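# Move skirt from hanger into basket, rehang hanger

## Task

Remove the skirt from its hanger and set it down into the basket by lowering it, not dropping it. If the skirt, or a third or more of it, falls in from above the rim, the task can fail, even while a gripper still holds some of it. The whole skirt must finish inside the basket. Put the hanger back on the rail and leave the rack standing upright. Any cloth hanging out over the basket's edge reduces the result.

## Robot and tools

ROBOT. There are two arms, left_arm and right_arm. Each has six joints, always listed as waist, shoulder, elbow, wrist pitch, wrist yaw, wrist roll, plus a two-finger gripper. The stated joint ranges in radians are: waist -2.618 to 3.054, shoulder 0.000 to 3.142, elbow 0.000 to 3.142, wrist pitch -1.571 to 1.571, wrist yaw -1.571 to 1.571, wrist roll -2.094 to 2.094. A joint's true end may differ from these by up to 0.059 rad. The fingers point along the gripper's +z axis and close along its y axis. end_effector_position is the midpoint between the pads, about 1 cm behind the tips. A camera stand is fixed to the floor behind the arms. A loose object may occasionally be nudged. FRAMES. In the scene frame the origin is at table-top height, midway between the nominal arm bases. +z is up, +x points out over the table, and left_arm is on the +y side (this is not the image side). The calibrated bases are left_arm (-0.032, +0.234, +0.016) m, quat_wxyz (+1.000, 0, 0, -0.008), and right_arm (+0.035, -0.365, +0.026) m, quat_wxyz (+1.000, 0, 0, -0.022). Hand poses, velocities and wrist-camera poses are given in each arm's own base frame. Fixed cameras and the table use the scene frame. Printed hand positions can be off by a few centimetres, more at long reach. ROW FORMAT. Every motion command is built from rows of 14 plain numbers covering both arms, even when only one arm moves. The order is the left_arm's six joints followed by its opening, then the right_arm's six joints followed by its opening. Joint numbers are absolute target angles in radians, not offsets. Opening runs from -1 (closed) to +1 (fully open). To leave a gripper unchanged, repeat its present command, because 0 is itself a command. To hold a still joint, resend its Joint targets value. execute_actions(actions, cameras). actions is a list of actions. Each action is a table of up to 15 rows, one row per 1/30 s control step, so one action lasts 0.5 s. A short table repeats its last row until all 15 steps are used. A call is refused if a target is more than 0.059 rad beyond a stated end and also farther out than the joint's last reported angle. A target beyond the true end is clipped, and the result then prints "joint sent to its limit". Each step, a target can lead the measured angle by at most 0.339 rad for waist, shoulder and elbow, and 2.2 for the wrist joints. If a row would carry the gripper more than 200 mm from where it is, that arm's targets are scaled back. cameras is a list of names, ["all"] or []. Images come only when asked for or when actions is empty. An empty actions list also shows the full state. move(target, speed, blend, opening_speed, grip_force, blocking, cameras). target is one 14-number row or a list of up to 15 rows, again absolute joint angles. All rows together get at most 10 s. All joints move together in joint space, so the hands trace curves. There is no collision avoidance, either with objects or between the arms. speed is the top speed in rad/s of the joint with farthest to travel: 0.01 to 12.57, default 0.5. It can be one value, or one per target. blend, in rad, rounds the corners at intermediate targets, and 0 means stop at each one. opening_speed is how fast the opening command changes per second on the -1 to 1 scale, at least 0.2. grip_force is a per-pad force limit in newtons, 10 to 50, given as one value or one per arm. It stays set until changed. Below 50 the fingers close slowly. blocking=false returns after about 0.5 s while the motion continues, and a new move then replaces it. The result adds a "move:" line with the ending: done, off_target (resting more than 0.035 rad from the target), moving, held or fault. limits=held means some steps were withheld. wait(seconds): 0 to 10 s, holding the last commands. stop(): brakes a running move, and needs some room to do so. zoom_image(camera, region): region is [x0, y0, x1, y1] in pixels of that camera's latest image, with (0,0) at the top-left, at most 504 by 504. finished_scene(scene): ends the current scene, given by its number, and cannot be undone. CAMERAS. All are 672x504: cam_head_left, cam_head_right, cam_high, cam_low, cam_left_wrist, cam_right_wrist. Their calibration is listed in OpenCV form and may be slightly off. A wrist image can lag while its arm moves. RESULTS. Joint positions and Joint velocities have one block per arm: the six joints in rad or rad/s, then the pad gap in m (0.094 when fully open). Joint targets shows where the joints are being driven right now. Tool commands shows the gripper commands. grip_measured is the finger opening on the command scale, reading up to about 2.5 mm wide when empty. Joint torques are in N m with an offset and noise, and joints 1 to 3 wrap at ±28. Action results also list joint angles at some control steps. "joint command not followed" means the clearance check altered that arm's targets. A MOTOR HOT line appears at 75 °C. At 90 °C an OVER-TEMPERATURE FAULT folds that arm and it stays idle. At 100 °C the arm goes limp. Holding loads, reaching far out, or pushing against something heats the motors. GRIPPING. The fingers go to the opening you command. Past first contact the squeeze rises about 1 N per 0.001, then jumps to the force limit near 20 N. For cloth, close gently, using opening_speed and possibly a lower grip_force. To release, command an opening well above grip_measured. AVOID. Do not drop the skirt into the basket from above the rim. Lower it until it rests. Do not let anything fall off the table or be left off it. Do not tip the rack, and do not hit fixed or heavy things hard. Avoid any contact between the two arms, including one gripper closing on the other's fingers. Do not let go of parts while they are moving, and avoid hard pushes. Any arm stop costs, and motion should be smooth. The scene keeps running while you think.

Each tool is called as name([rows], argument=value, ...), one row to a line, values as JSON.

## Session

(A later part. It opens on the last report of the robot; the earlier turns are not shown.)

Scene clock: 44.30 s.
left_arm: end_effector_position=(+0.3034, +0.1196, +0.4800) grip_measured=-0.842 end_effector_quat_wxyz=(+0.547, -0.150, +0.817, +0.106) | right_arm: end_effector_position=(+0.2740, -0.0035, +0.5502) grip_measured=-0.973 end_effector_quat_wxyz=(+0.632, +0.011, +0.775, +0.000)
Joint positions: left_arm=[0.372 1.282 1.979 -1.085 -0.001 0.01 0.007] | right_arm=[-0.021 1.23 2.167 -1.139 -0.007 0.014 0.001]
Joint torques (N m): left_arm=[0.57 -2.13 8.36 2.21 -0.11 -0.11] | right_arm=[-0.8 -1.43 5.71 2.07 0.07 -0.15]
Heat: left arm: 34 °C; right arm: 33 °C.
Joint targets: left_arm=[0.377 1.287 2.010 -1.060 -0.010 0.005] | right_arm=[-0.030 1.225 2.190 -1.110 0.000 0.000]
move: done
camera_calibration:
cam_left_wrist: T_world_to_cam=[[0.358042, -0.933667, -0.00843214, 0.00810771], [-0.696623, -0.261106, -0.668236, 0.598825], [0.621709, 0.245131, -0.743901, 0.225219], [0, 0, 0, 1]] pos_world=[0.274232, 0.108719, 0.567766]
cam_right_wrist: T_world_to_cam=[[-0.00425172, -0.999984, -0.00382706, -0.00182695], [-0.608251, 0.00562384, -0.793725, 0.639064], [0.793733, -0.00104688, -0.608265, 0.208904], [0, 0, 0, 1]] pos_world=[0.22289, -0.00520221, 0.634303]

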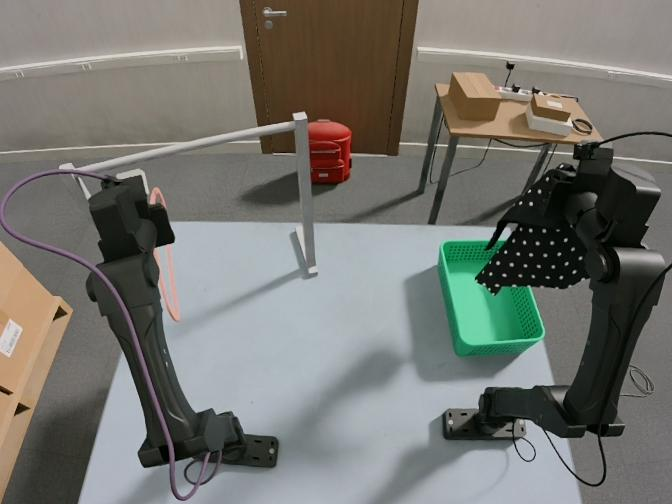

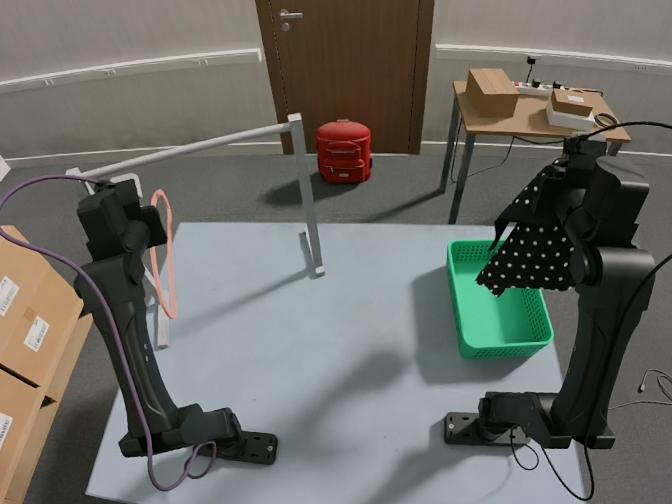

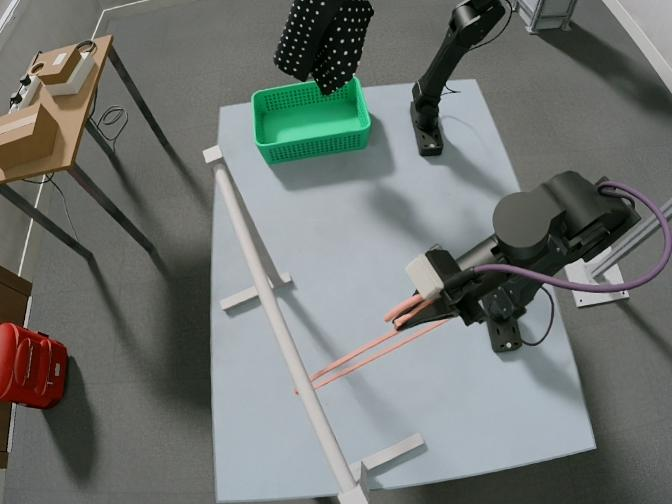

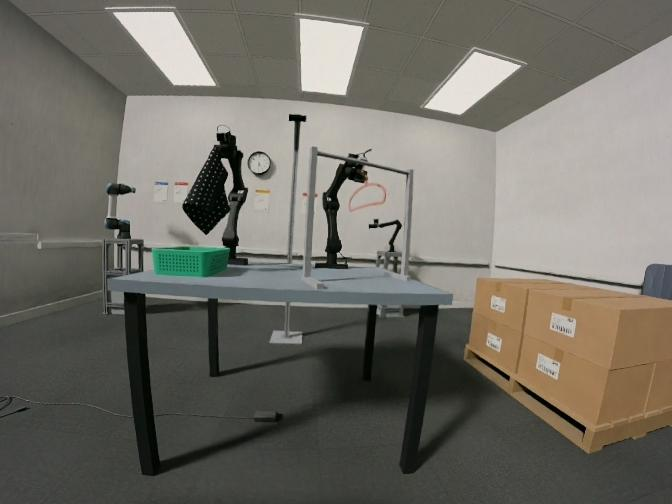

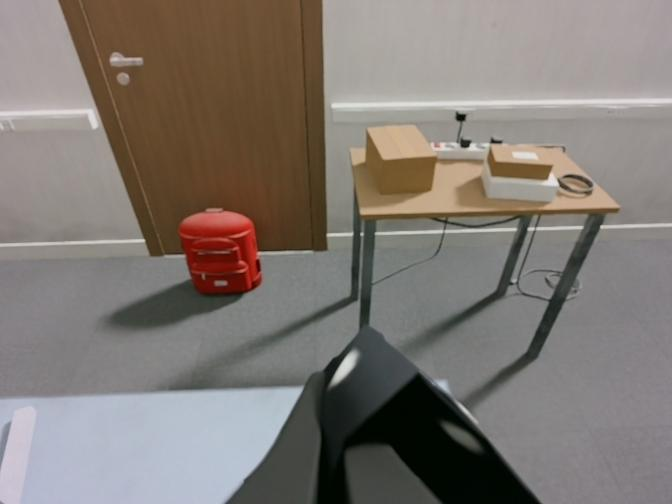

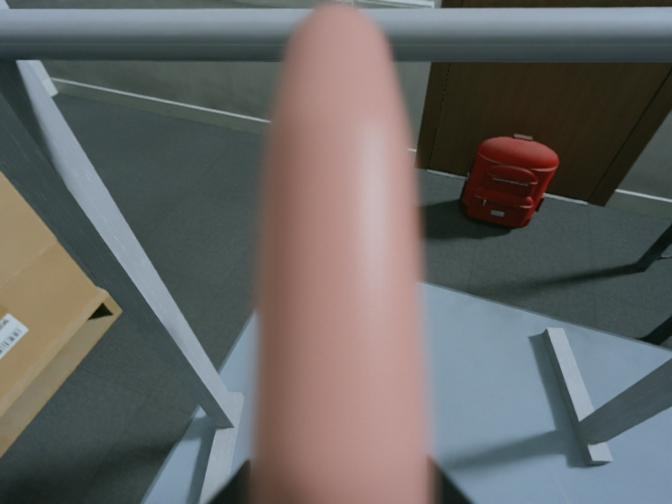

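move([
  [0.377,1.325,2.098,-1.117,-0.01,0.005,-1,-0.01,1.28,2.06,-1.19,0,0.5,-1],
  [0.377,1.515,2.232,-1.065,-0.01,0.005,-1,0.0,1.335,1.935,-1.262,0,1.0,-1],
  [0.377,1.752,2.497,-1.09,-0.01,0.005,-1,0.0,1.335,1.935,-1.262,0,1.0,-1],
], speed=[0.4,0.4,0.3], blend=[0.02,0.02,0], cameras=["all"])

zoom_image(camera="cam_head_left", region=[400, 120, 620, 380])

zoom_image(camera="cam_high", region=[240, 280, 420, 430])

zoom_image(camera="cam_low", region=[330, 130, 410, 210])

zoom_image(camera="cam_low", region=[140, 120, 260, 290])

zoom_image(camera="cam_high", region=[230, 0, 400, 170])

Scene clock: 61.23 s.
left_arm: end_effector_position=(+0.4122, +0.1620, +0.4937) grip_measured=-0.842 end_effector_quat_wxyz=(+0.552, -0.149, +0.813, +0.107) | right_arm: end_effector_position=(+0.3215, -0.0018, +0.4074) grip_measured=-0.973 end_effector_quat_wxyz=(+0.381, +0.433, +0.790, +0.207)
Joint positions: left_arm=[0.372 1.744 2.467 -1.098 -0.001 0.01 0.007] | right_arm=[-0.012 1.335 1.939 -1.279 -0.007 0.993 0.001]
Joint torques (N m): left_arm=[0.58 -5.94 8.24 2.03 -0.11 -0.11] | right_arm=[1.01 -3.32 4.72 1.7 0.07 0.07]
Heat: left arm: 37 °C; right arm: 32 °C.
Joint targets: left_arm=[0.377 1.752 2.497 -1.090 -0.010 0.005] | right_arm=[0.000 1.335 1.935 -1.262 0.000 1.000]
move: done
camera_calibration:
cam_left_wrist: T_world_to_cam=[[0.358136, -0.93363, -0.0085491, 0.00886399], [-0.688529, -0.25791, -0.677798, 0.695789], [0.630608, 0.24863, -0.735199, 0.148803], [0, 0, 0, 1]] pos_world=[0.38206, 0.15073, 0.58108]
cam_right_wrist: T_world_to_cam=[[-0.514255, -0.550859, -0.65734, 0.430637], [-0.651351, 0.749468, -0.118494, 0.294572], [0.557928, 0.367222, -0.74422, 0.216297], [0, 0, 0, 1]] pos_world=[0.292649, -0.0629804, 0.478953]

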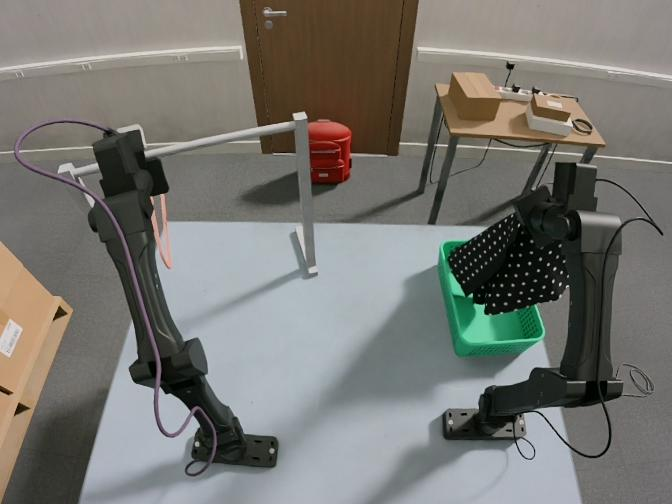

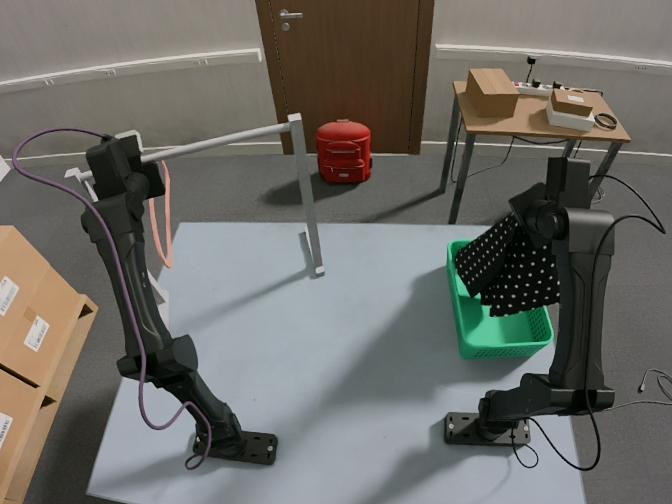

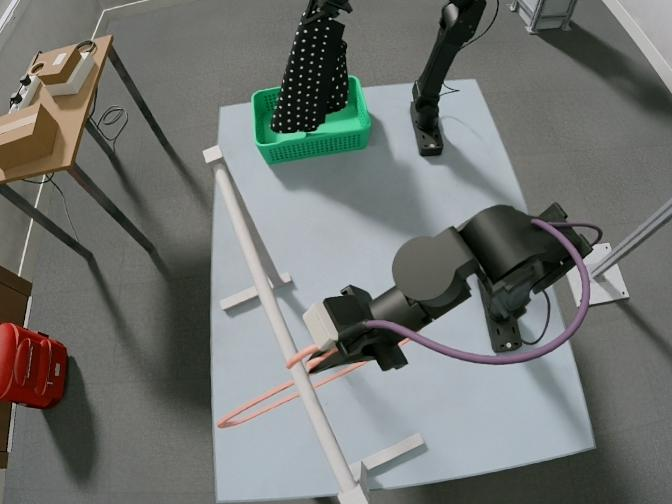

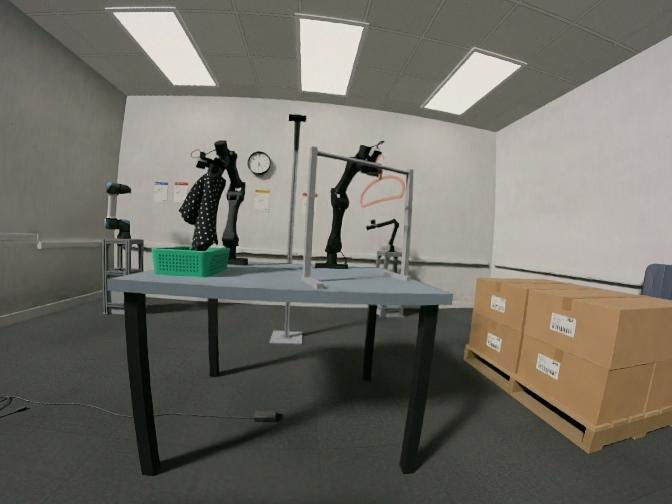

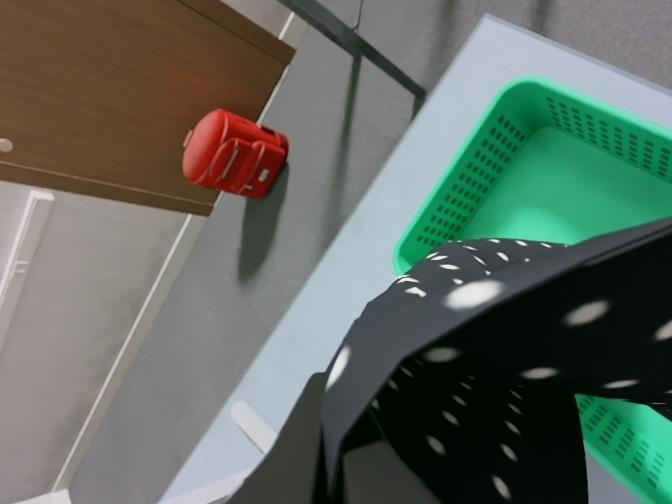

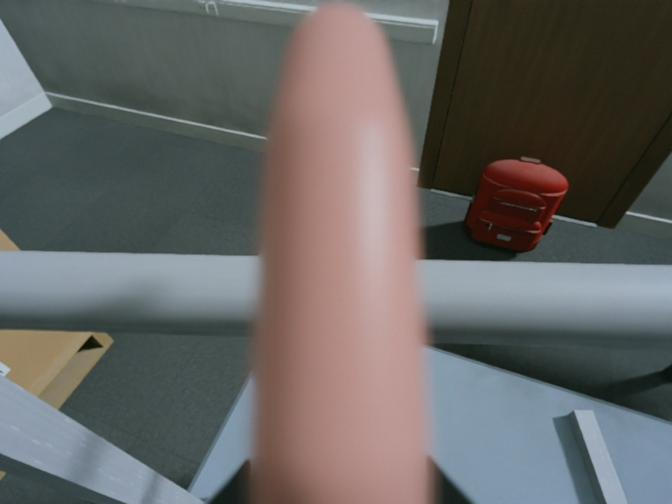

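Scaled by 1.938.

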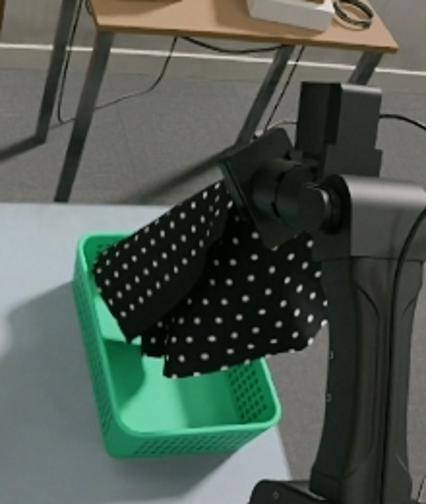

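Scaled by 2.800.

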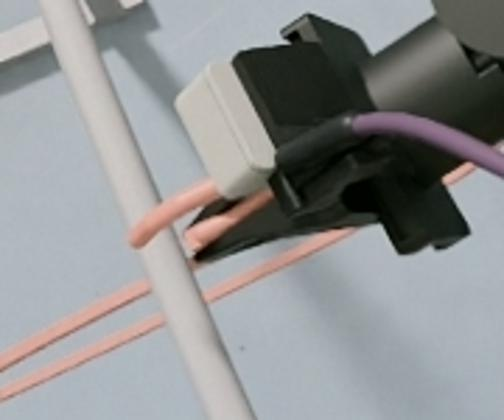

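Scaled by 6.300.

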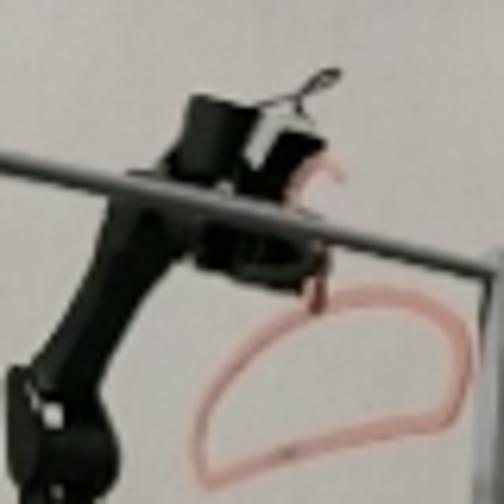

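Scaled by 2.965.

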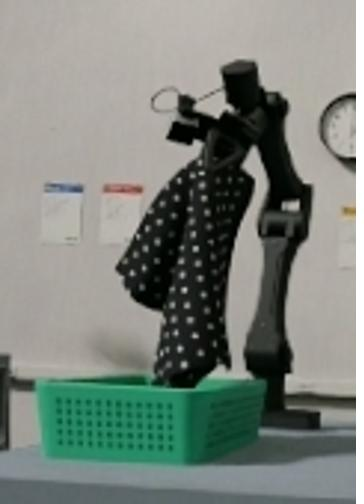

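Scaled by 2.965.

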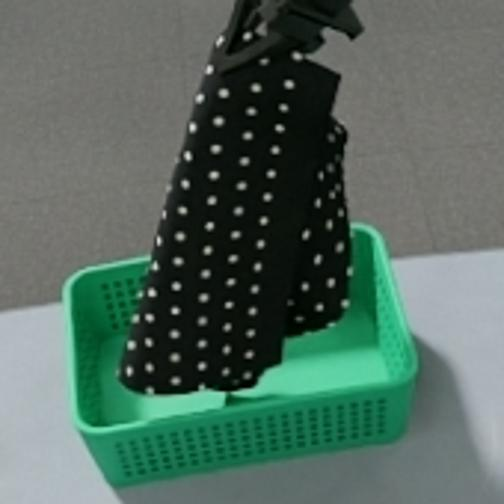

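move([
  [0.377,1.655,2.26,-0.985,-0.01,0.005,-1,-0.02,1.25,1.58,-1.14,0,1.0,-1],
  [0.377,1.765,2.42,-1.005,-0.01,0.005,-1,-0.04,1.09,1.085,-0.98,0,1.0,-1],
  [0.377,1.625,2.105,-0.845,-0.01,0.005,-1,-0.04,1.09,1.085,-0.98,0,1.0,-1],
  [0.377,1.583,2.003,-0.78,-0.01,0.005,-1,-0.04,1.09,1.085,-0.98,0,1.0,-1],
], speed=[0.3,0.3,0.2,0.12], blend=[0.02,0,0.02,0], cameras=["all"])

zoom_image(camera="cam_head_left", region=[400, 180, 600, 380])

zoom_image(camera="cam_high", region=[240, 280, 420, 430])

zoom_image(camera="cam_low", region=[330, 130, 410, 210])

zoom_image(camera="cam_high", region=[230, 0, 400, 170])

Scene clock: 74.67 s.
left_arm: end_effector_position=(+0.4355, +0.1711, +0.4470) grip_measured=-0.842 end_effector_quat_wxyz=(+0.560, -0.148, +0.808, +0.109) | right_arm: end_effector_position=(+0.2809, -0.0067, +0.1985) grip_measured=-0.973 end_effector_quat_wxyz=(+0.242, +0.470, +0.839, +0.129)
Joint positions: left_arm=[0.372 1.615 2.021 -0.762 -0.001 0.01 0.007] | right_arm=[-0.03 1.111 1.096 -0.999 -0.004 0.993 0.001]
Joint torques (N m): left_arm=[0.57 -9.36 5.52 1.78 -0.11 -0.11] | right_arm=[-0.75 -4.82 5.64 1.32 0.03 0.06]
Heat: left arm: 37 °C; right arm: 31 °C.
Joint targets: left_arm=[0.377 1.583 2.003 -0.780 -0.010 0.005] | right_arm=[-0.040 1.090 1.085 -0.980 0.000 1.000]
move: done
camera_calibration:
cam_left_wrist: T_world_to_cam=[[0.358313, -0.933562, -0.00860731, 0.00851453], [-0.675837, -0.253012, -0.692264, 0.682566], [0.644094, 0.253864, -0.721593, 0.0846911], [0, 0, 0, 1]] pos_world=[0.403703, 0.159146, 0.533702]
cam_right_wrist: T_world_to_cam=[[-0.715129, -0.535798, -0.4489, 0.284795], [-0.638488, 0.76208, 0.107553, 0.198734], [0.284471, 0.363532, -0.887086, 0.190327], [0, 0, 0, 1]] pos_world=[0.276412, -0.0680484, 0.275306]

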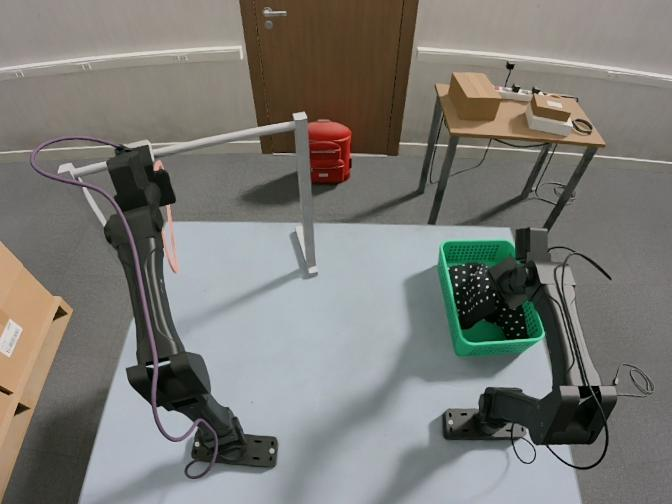

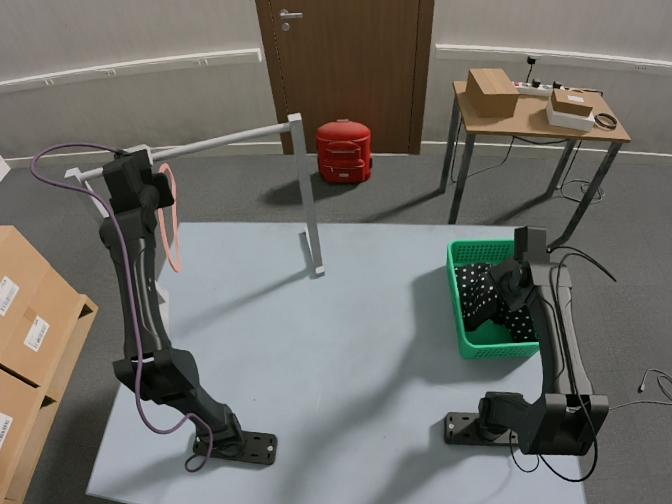

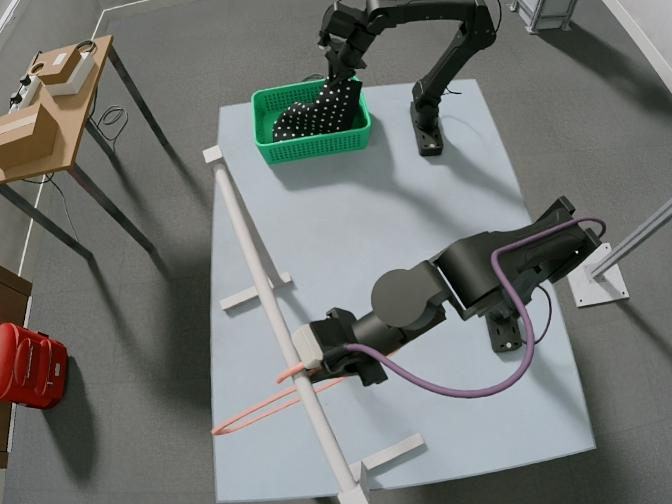

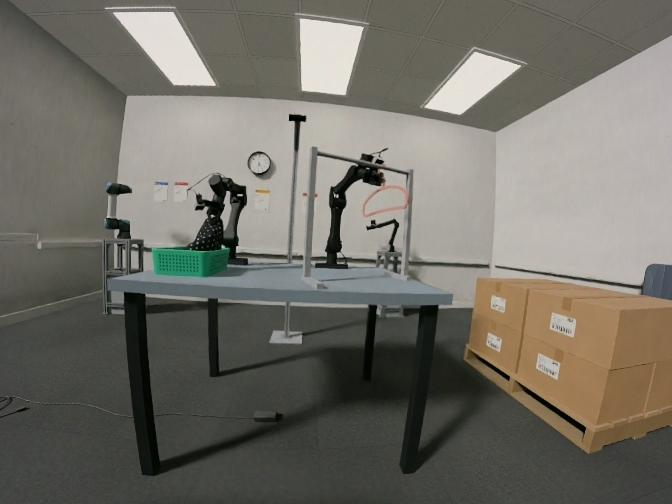

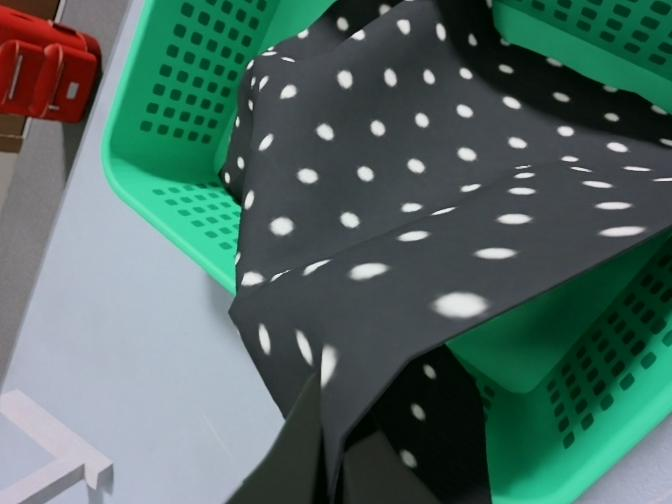

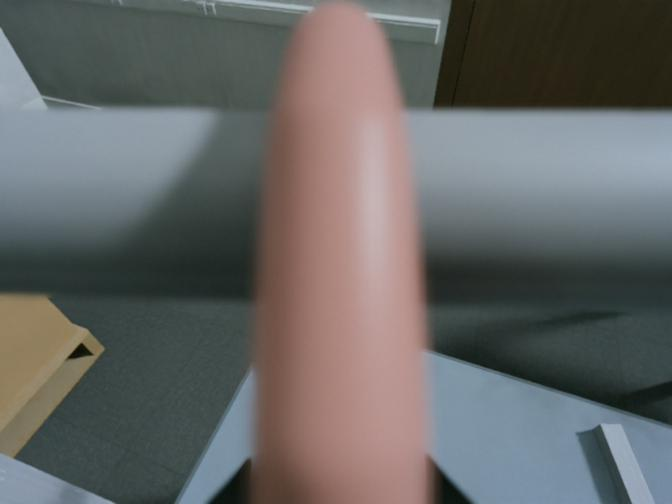

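Scaled by 2.520.

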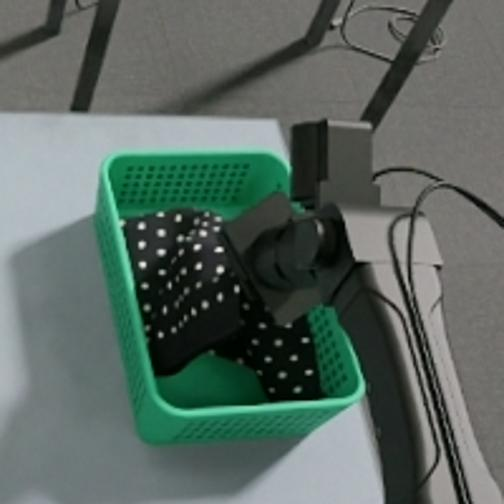

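Scaled by 2.800.

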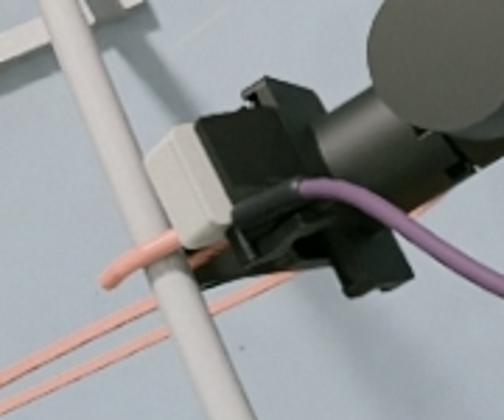

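Scaled by 6.300.

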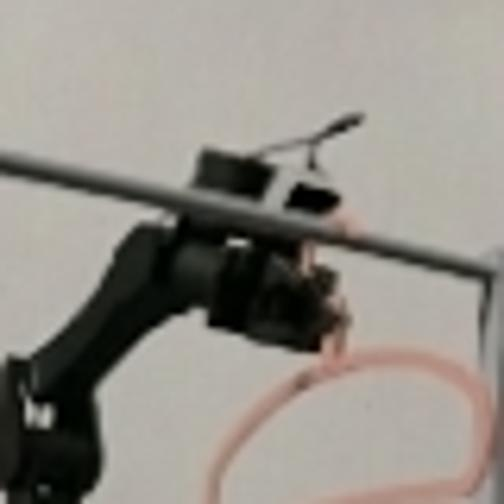

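Scaled by 2.965.

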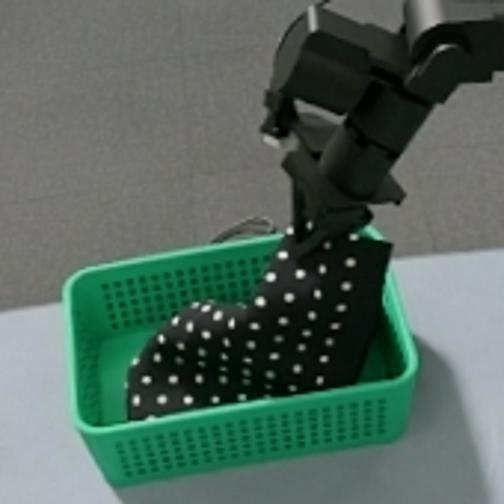

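move(target=[0.377,1.568,1.977,-0.805,-0.01,0.005,-1,-0.045,1.33,0.755,-0.60,0,1.0,-1], speed=0.25, cameras=["all"])

zoom_image(camera="cam_high", region=[240, 280, 420, 430])

zoom_image(camera="cam_low", region=[330, 130, 410, 210])

zoom_image(camera="cam_high", region=[230, 0, 400, 170])

Scene clock: 81.43 s.
left_arm: end_effector_position=(+0.4345, +0.1707, +0.4465) grip_measured=-0.842 end_effector_quat_wxyz=(+0.563, -0.148, +0.806, +0.109) | right_arm: end_effector_position=(+0.2919, -0.0086, +0.0649) grip_measured=-0.973 end_effector_quat_wxyz=(+0.174, +0.482, +0.854, +0.093)
Joint positions: left_arm=[0.372 1.603 1.999 -0.745 -0.001 0.01 0.007] | right_arm=[-0.036 1.323 0.766 -0.616 -0.004 0.993 0.001]
Joint torques (N m): left_arm=[0.57 -9.55 5.22 1.39 -0.11 -0.11] | right_arm=[-0.85 -4.04 5.44 1.04 0 0.09]
Heat: left arm: 37 °C; right arm: 31 °C.
Joint targets: left_arm=[0.377 1.568 1.977 -0.805 -0.010 0.005] | right_arm=[-0.045 1.330 0.755 -0.600 0.000 1.000]
move: off_target (left_arm); left_arm: the wrist pitch is farthest, 0.060 rad from its target
camera_calibration:
cam_left_wrist: T_world_to_cam=[[0.358336, -0.933552, -0.00866704, 0.00847037], [-0.671914, -0.251441, -0.696641, 0.681434], [0.648172, 0.255455, -0.717368, 0.0810189], [0, 0, 0, 1]] pos_world=[0.402316, 0.158551, 0.532909]
cam_right_wrist: T_world_to_cam=[[-0.779833, -0.529778, -0.33346, 0.243131], [-0.609288, 0.764594, 0.210154, 0.206426], [0.143626, 0.367059, -0.919043, 0.112586], [0, 0, 0, 1]] pos_world=[0.299204, -0.0703525, 0.141165]

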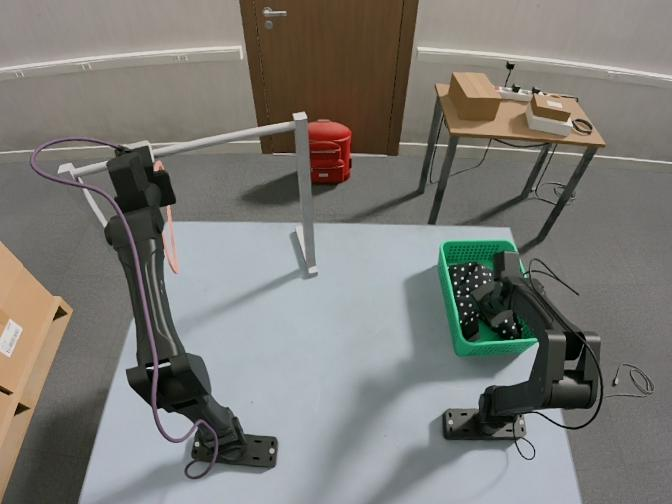

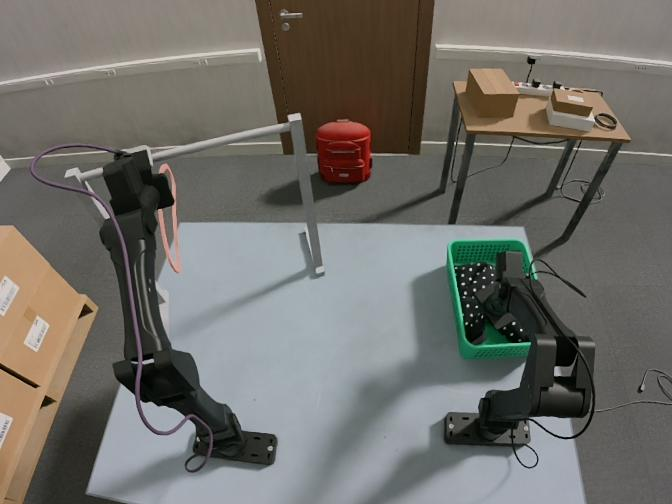

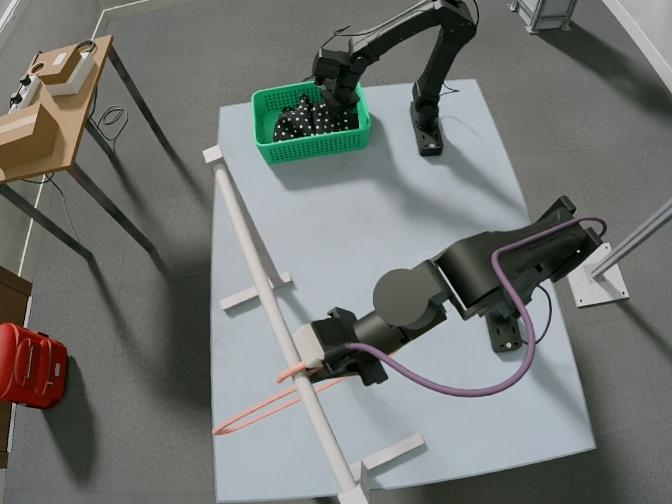

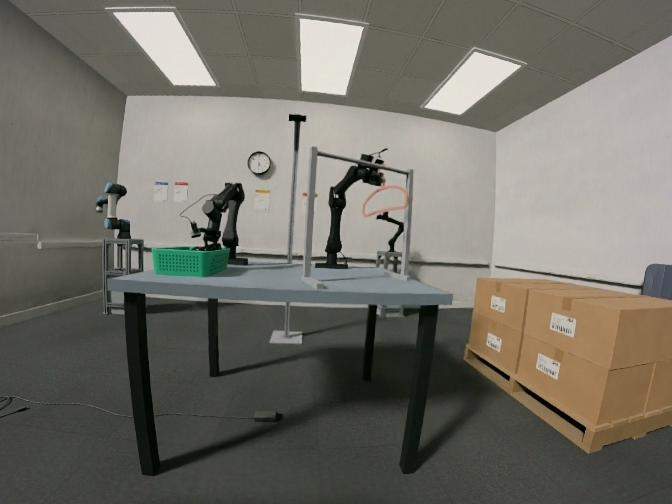

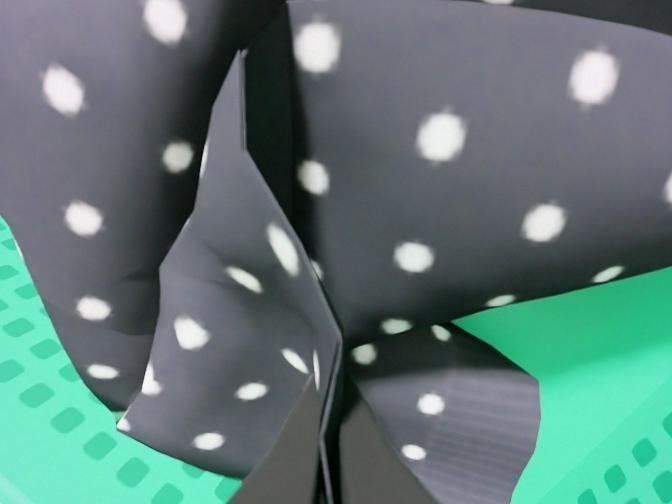

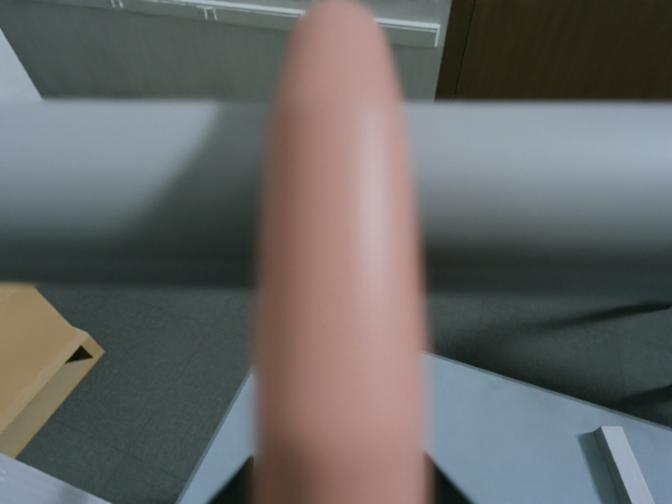

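Scaled by 2.800.

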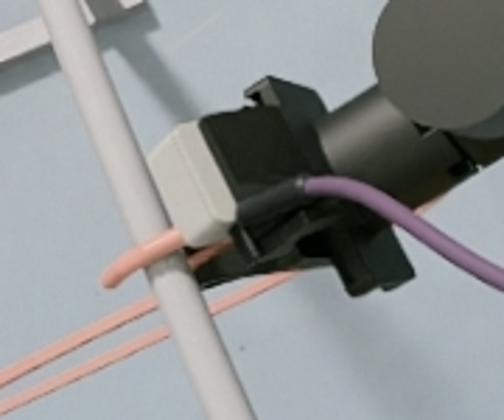

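Scaled by 6.300.

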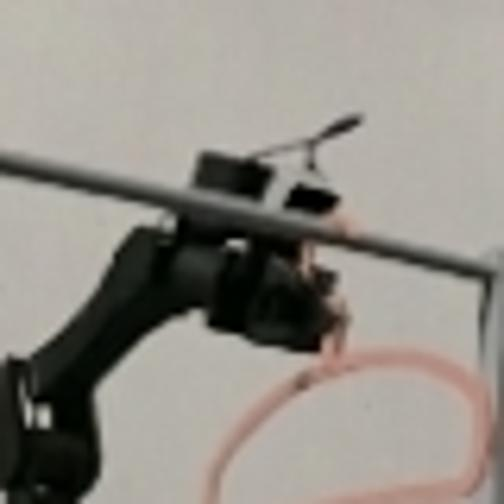

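Scaled by 2.965.

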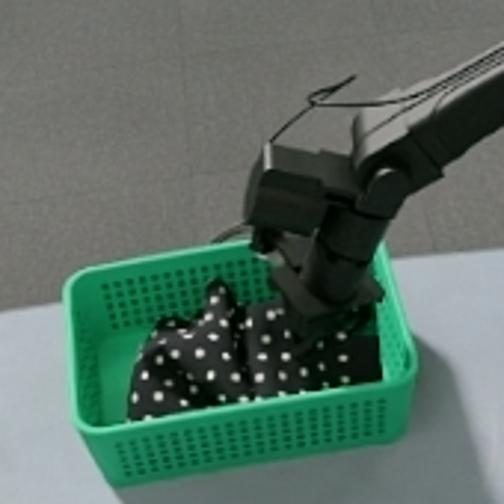

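move([
  [0.377,1.583,2.003,-0.78,-0.01,0.005,-1,-0.045,1.33,0.755,-0.60,0,1.0,0.3],
  [0.377,1.583,2.003,-0.78,-0.01,0.005,0.6,-0.045,1.33,0.755,-0.60,0,1.0,0.3],
  [0.377,1.583,2.003,-0.78,-0.01,0.005,0.6,-0.045,1.25,0.86,-0.73,0,1.0,0.3],
  [0.377,1.583,2.003,-0.78,-0.01,0.005,0.6,-0.045,1.08,1.11,-1.0,0,1.0,0.3],
], speed=[0.2,0.2,0.2,0.35], blend=[0,0,0.03,0], opening_speed=0.8, cameras=["all"])

zoom_image(camera="cam_high", region=[240, 280, 420, 430])

zoom_image(camera="cam_high", region=[230, 0, 400, 170])

Scene clock: 90.10 s.
left_arm: end_effector_position=(+0.4321, +0.1699, +0.4396) grip_measured=+0.598 end_effector_quat_wxyz=(+0.551, -0.149, +0.814, +0.107) | right_arm: end_effector_position=(+0.2800, -0.0082, +0.2011) grip_measured=+0.298 end_effector_quat_wxyz=(+0.252, +0.471, +0.835, +0.133)
Joint positions: left_arm=[0.372 1.603 1.999 -0.775 -0.002 0.01 0.075] | right_arm=[-0.036 1.09 1.083 -0.986 -0.004 0.993 0.061]
Joint torques (N m): left_arm=[0.58 -8.24 7.38 1.9 -0.1 -0.11] | right_arm=[-0.58 -3.66 9.11 0.99 0.04 0.07]
Heat: left arm: 36 °C; right arm: 32 °C.
Joint targets: left_arm=[0.377 1.583 2.003 -0.780 -0.010 0.005] | right_arm=[-0.045 1.080 1.110 -1.000 0.000 1.000]
move: done; target 2's new numbers were sent with left_arm's wrist pitch 0.037 rad from that target
camera_calibration:
cam_left_wrist: T_world_to_cam=[[0.358932, -0.933326, -0.00844658, 0.00815778], [-0.690404, -0.259399, -0.675318, 0.674739], [0.628101, 0.248225, -0.737478, 0.09674], [0, 0, 0, 1]] pos_world=[0.402151, 0.158627, 0.527076]
cam_right_wrist: T_world_to_cam=[[-0.708048, -0.532315, -0.464014, 0.285659], [-0.636575, 0.765575, 0.0930989, 0.201426], [0.305679, 0.361298, -0.880922, 0.186246], [0, 0, 0, 1]] pos_world=[0.273551, -0.0694364, 0.277866]

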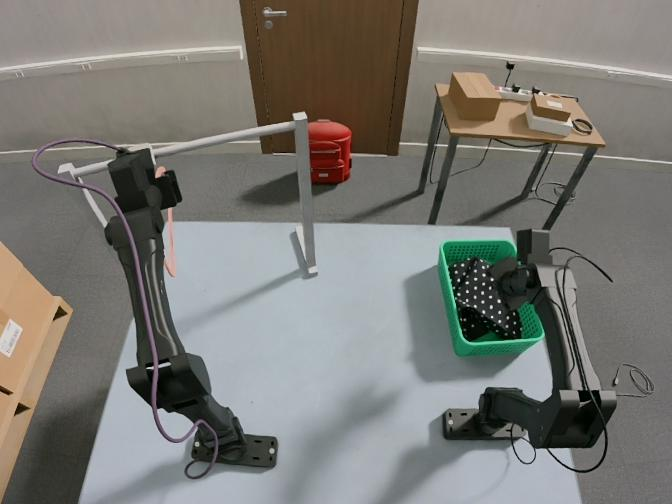

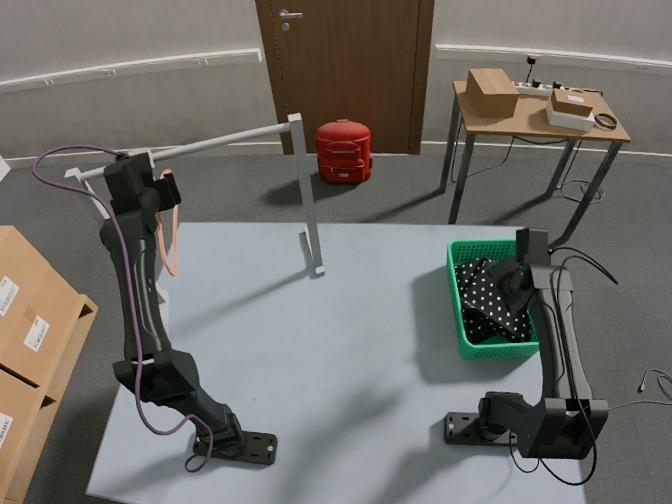

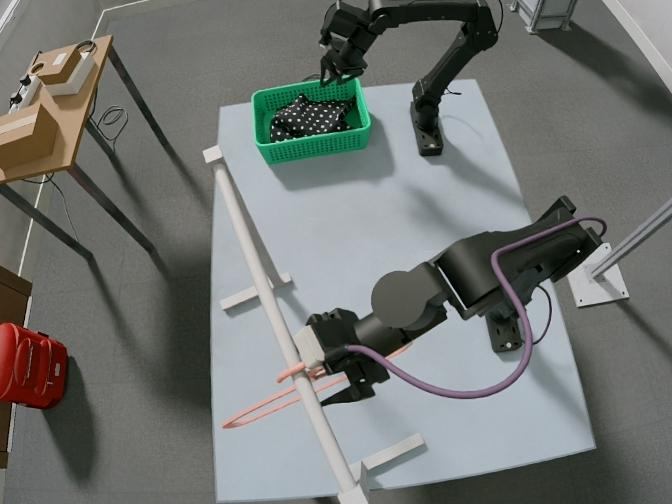

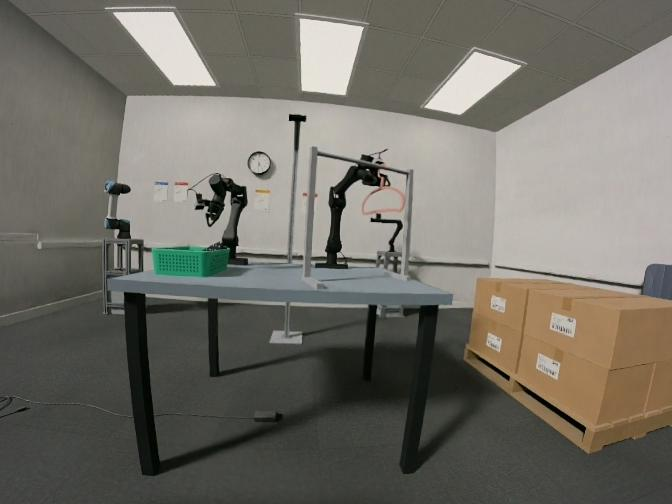

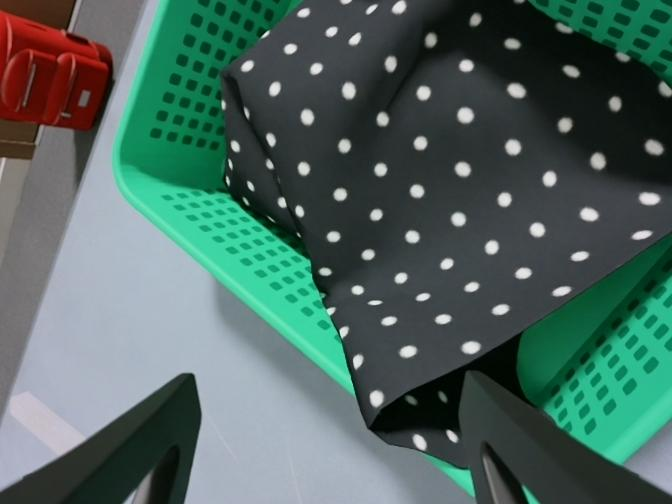

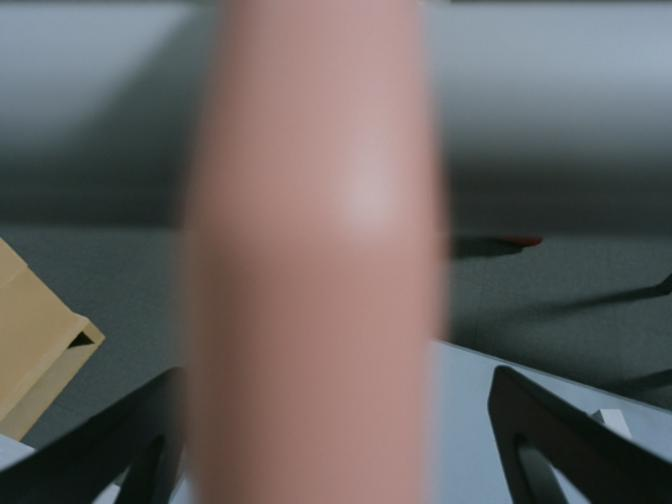

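Scaled by 2.800.

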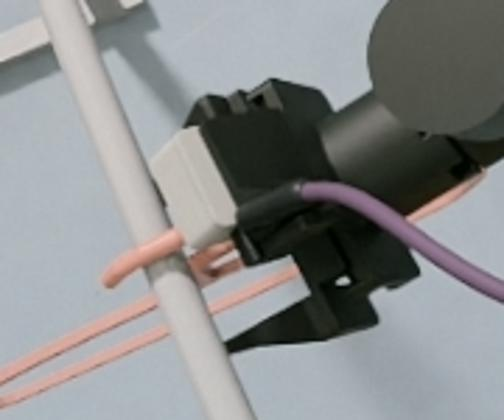

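Scaled by 2.965.

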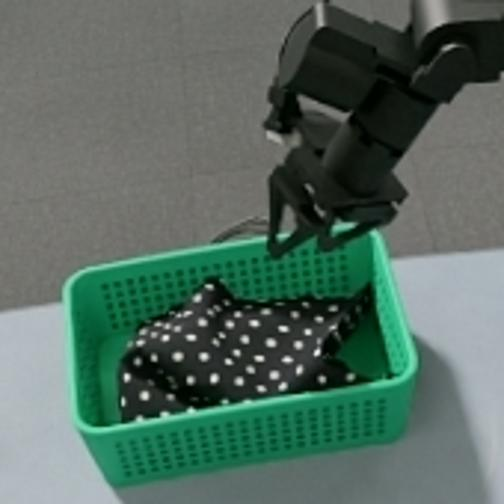

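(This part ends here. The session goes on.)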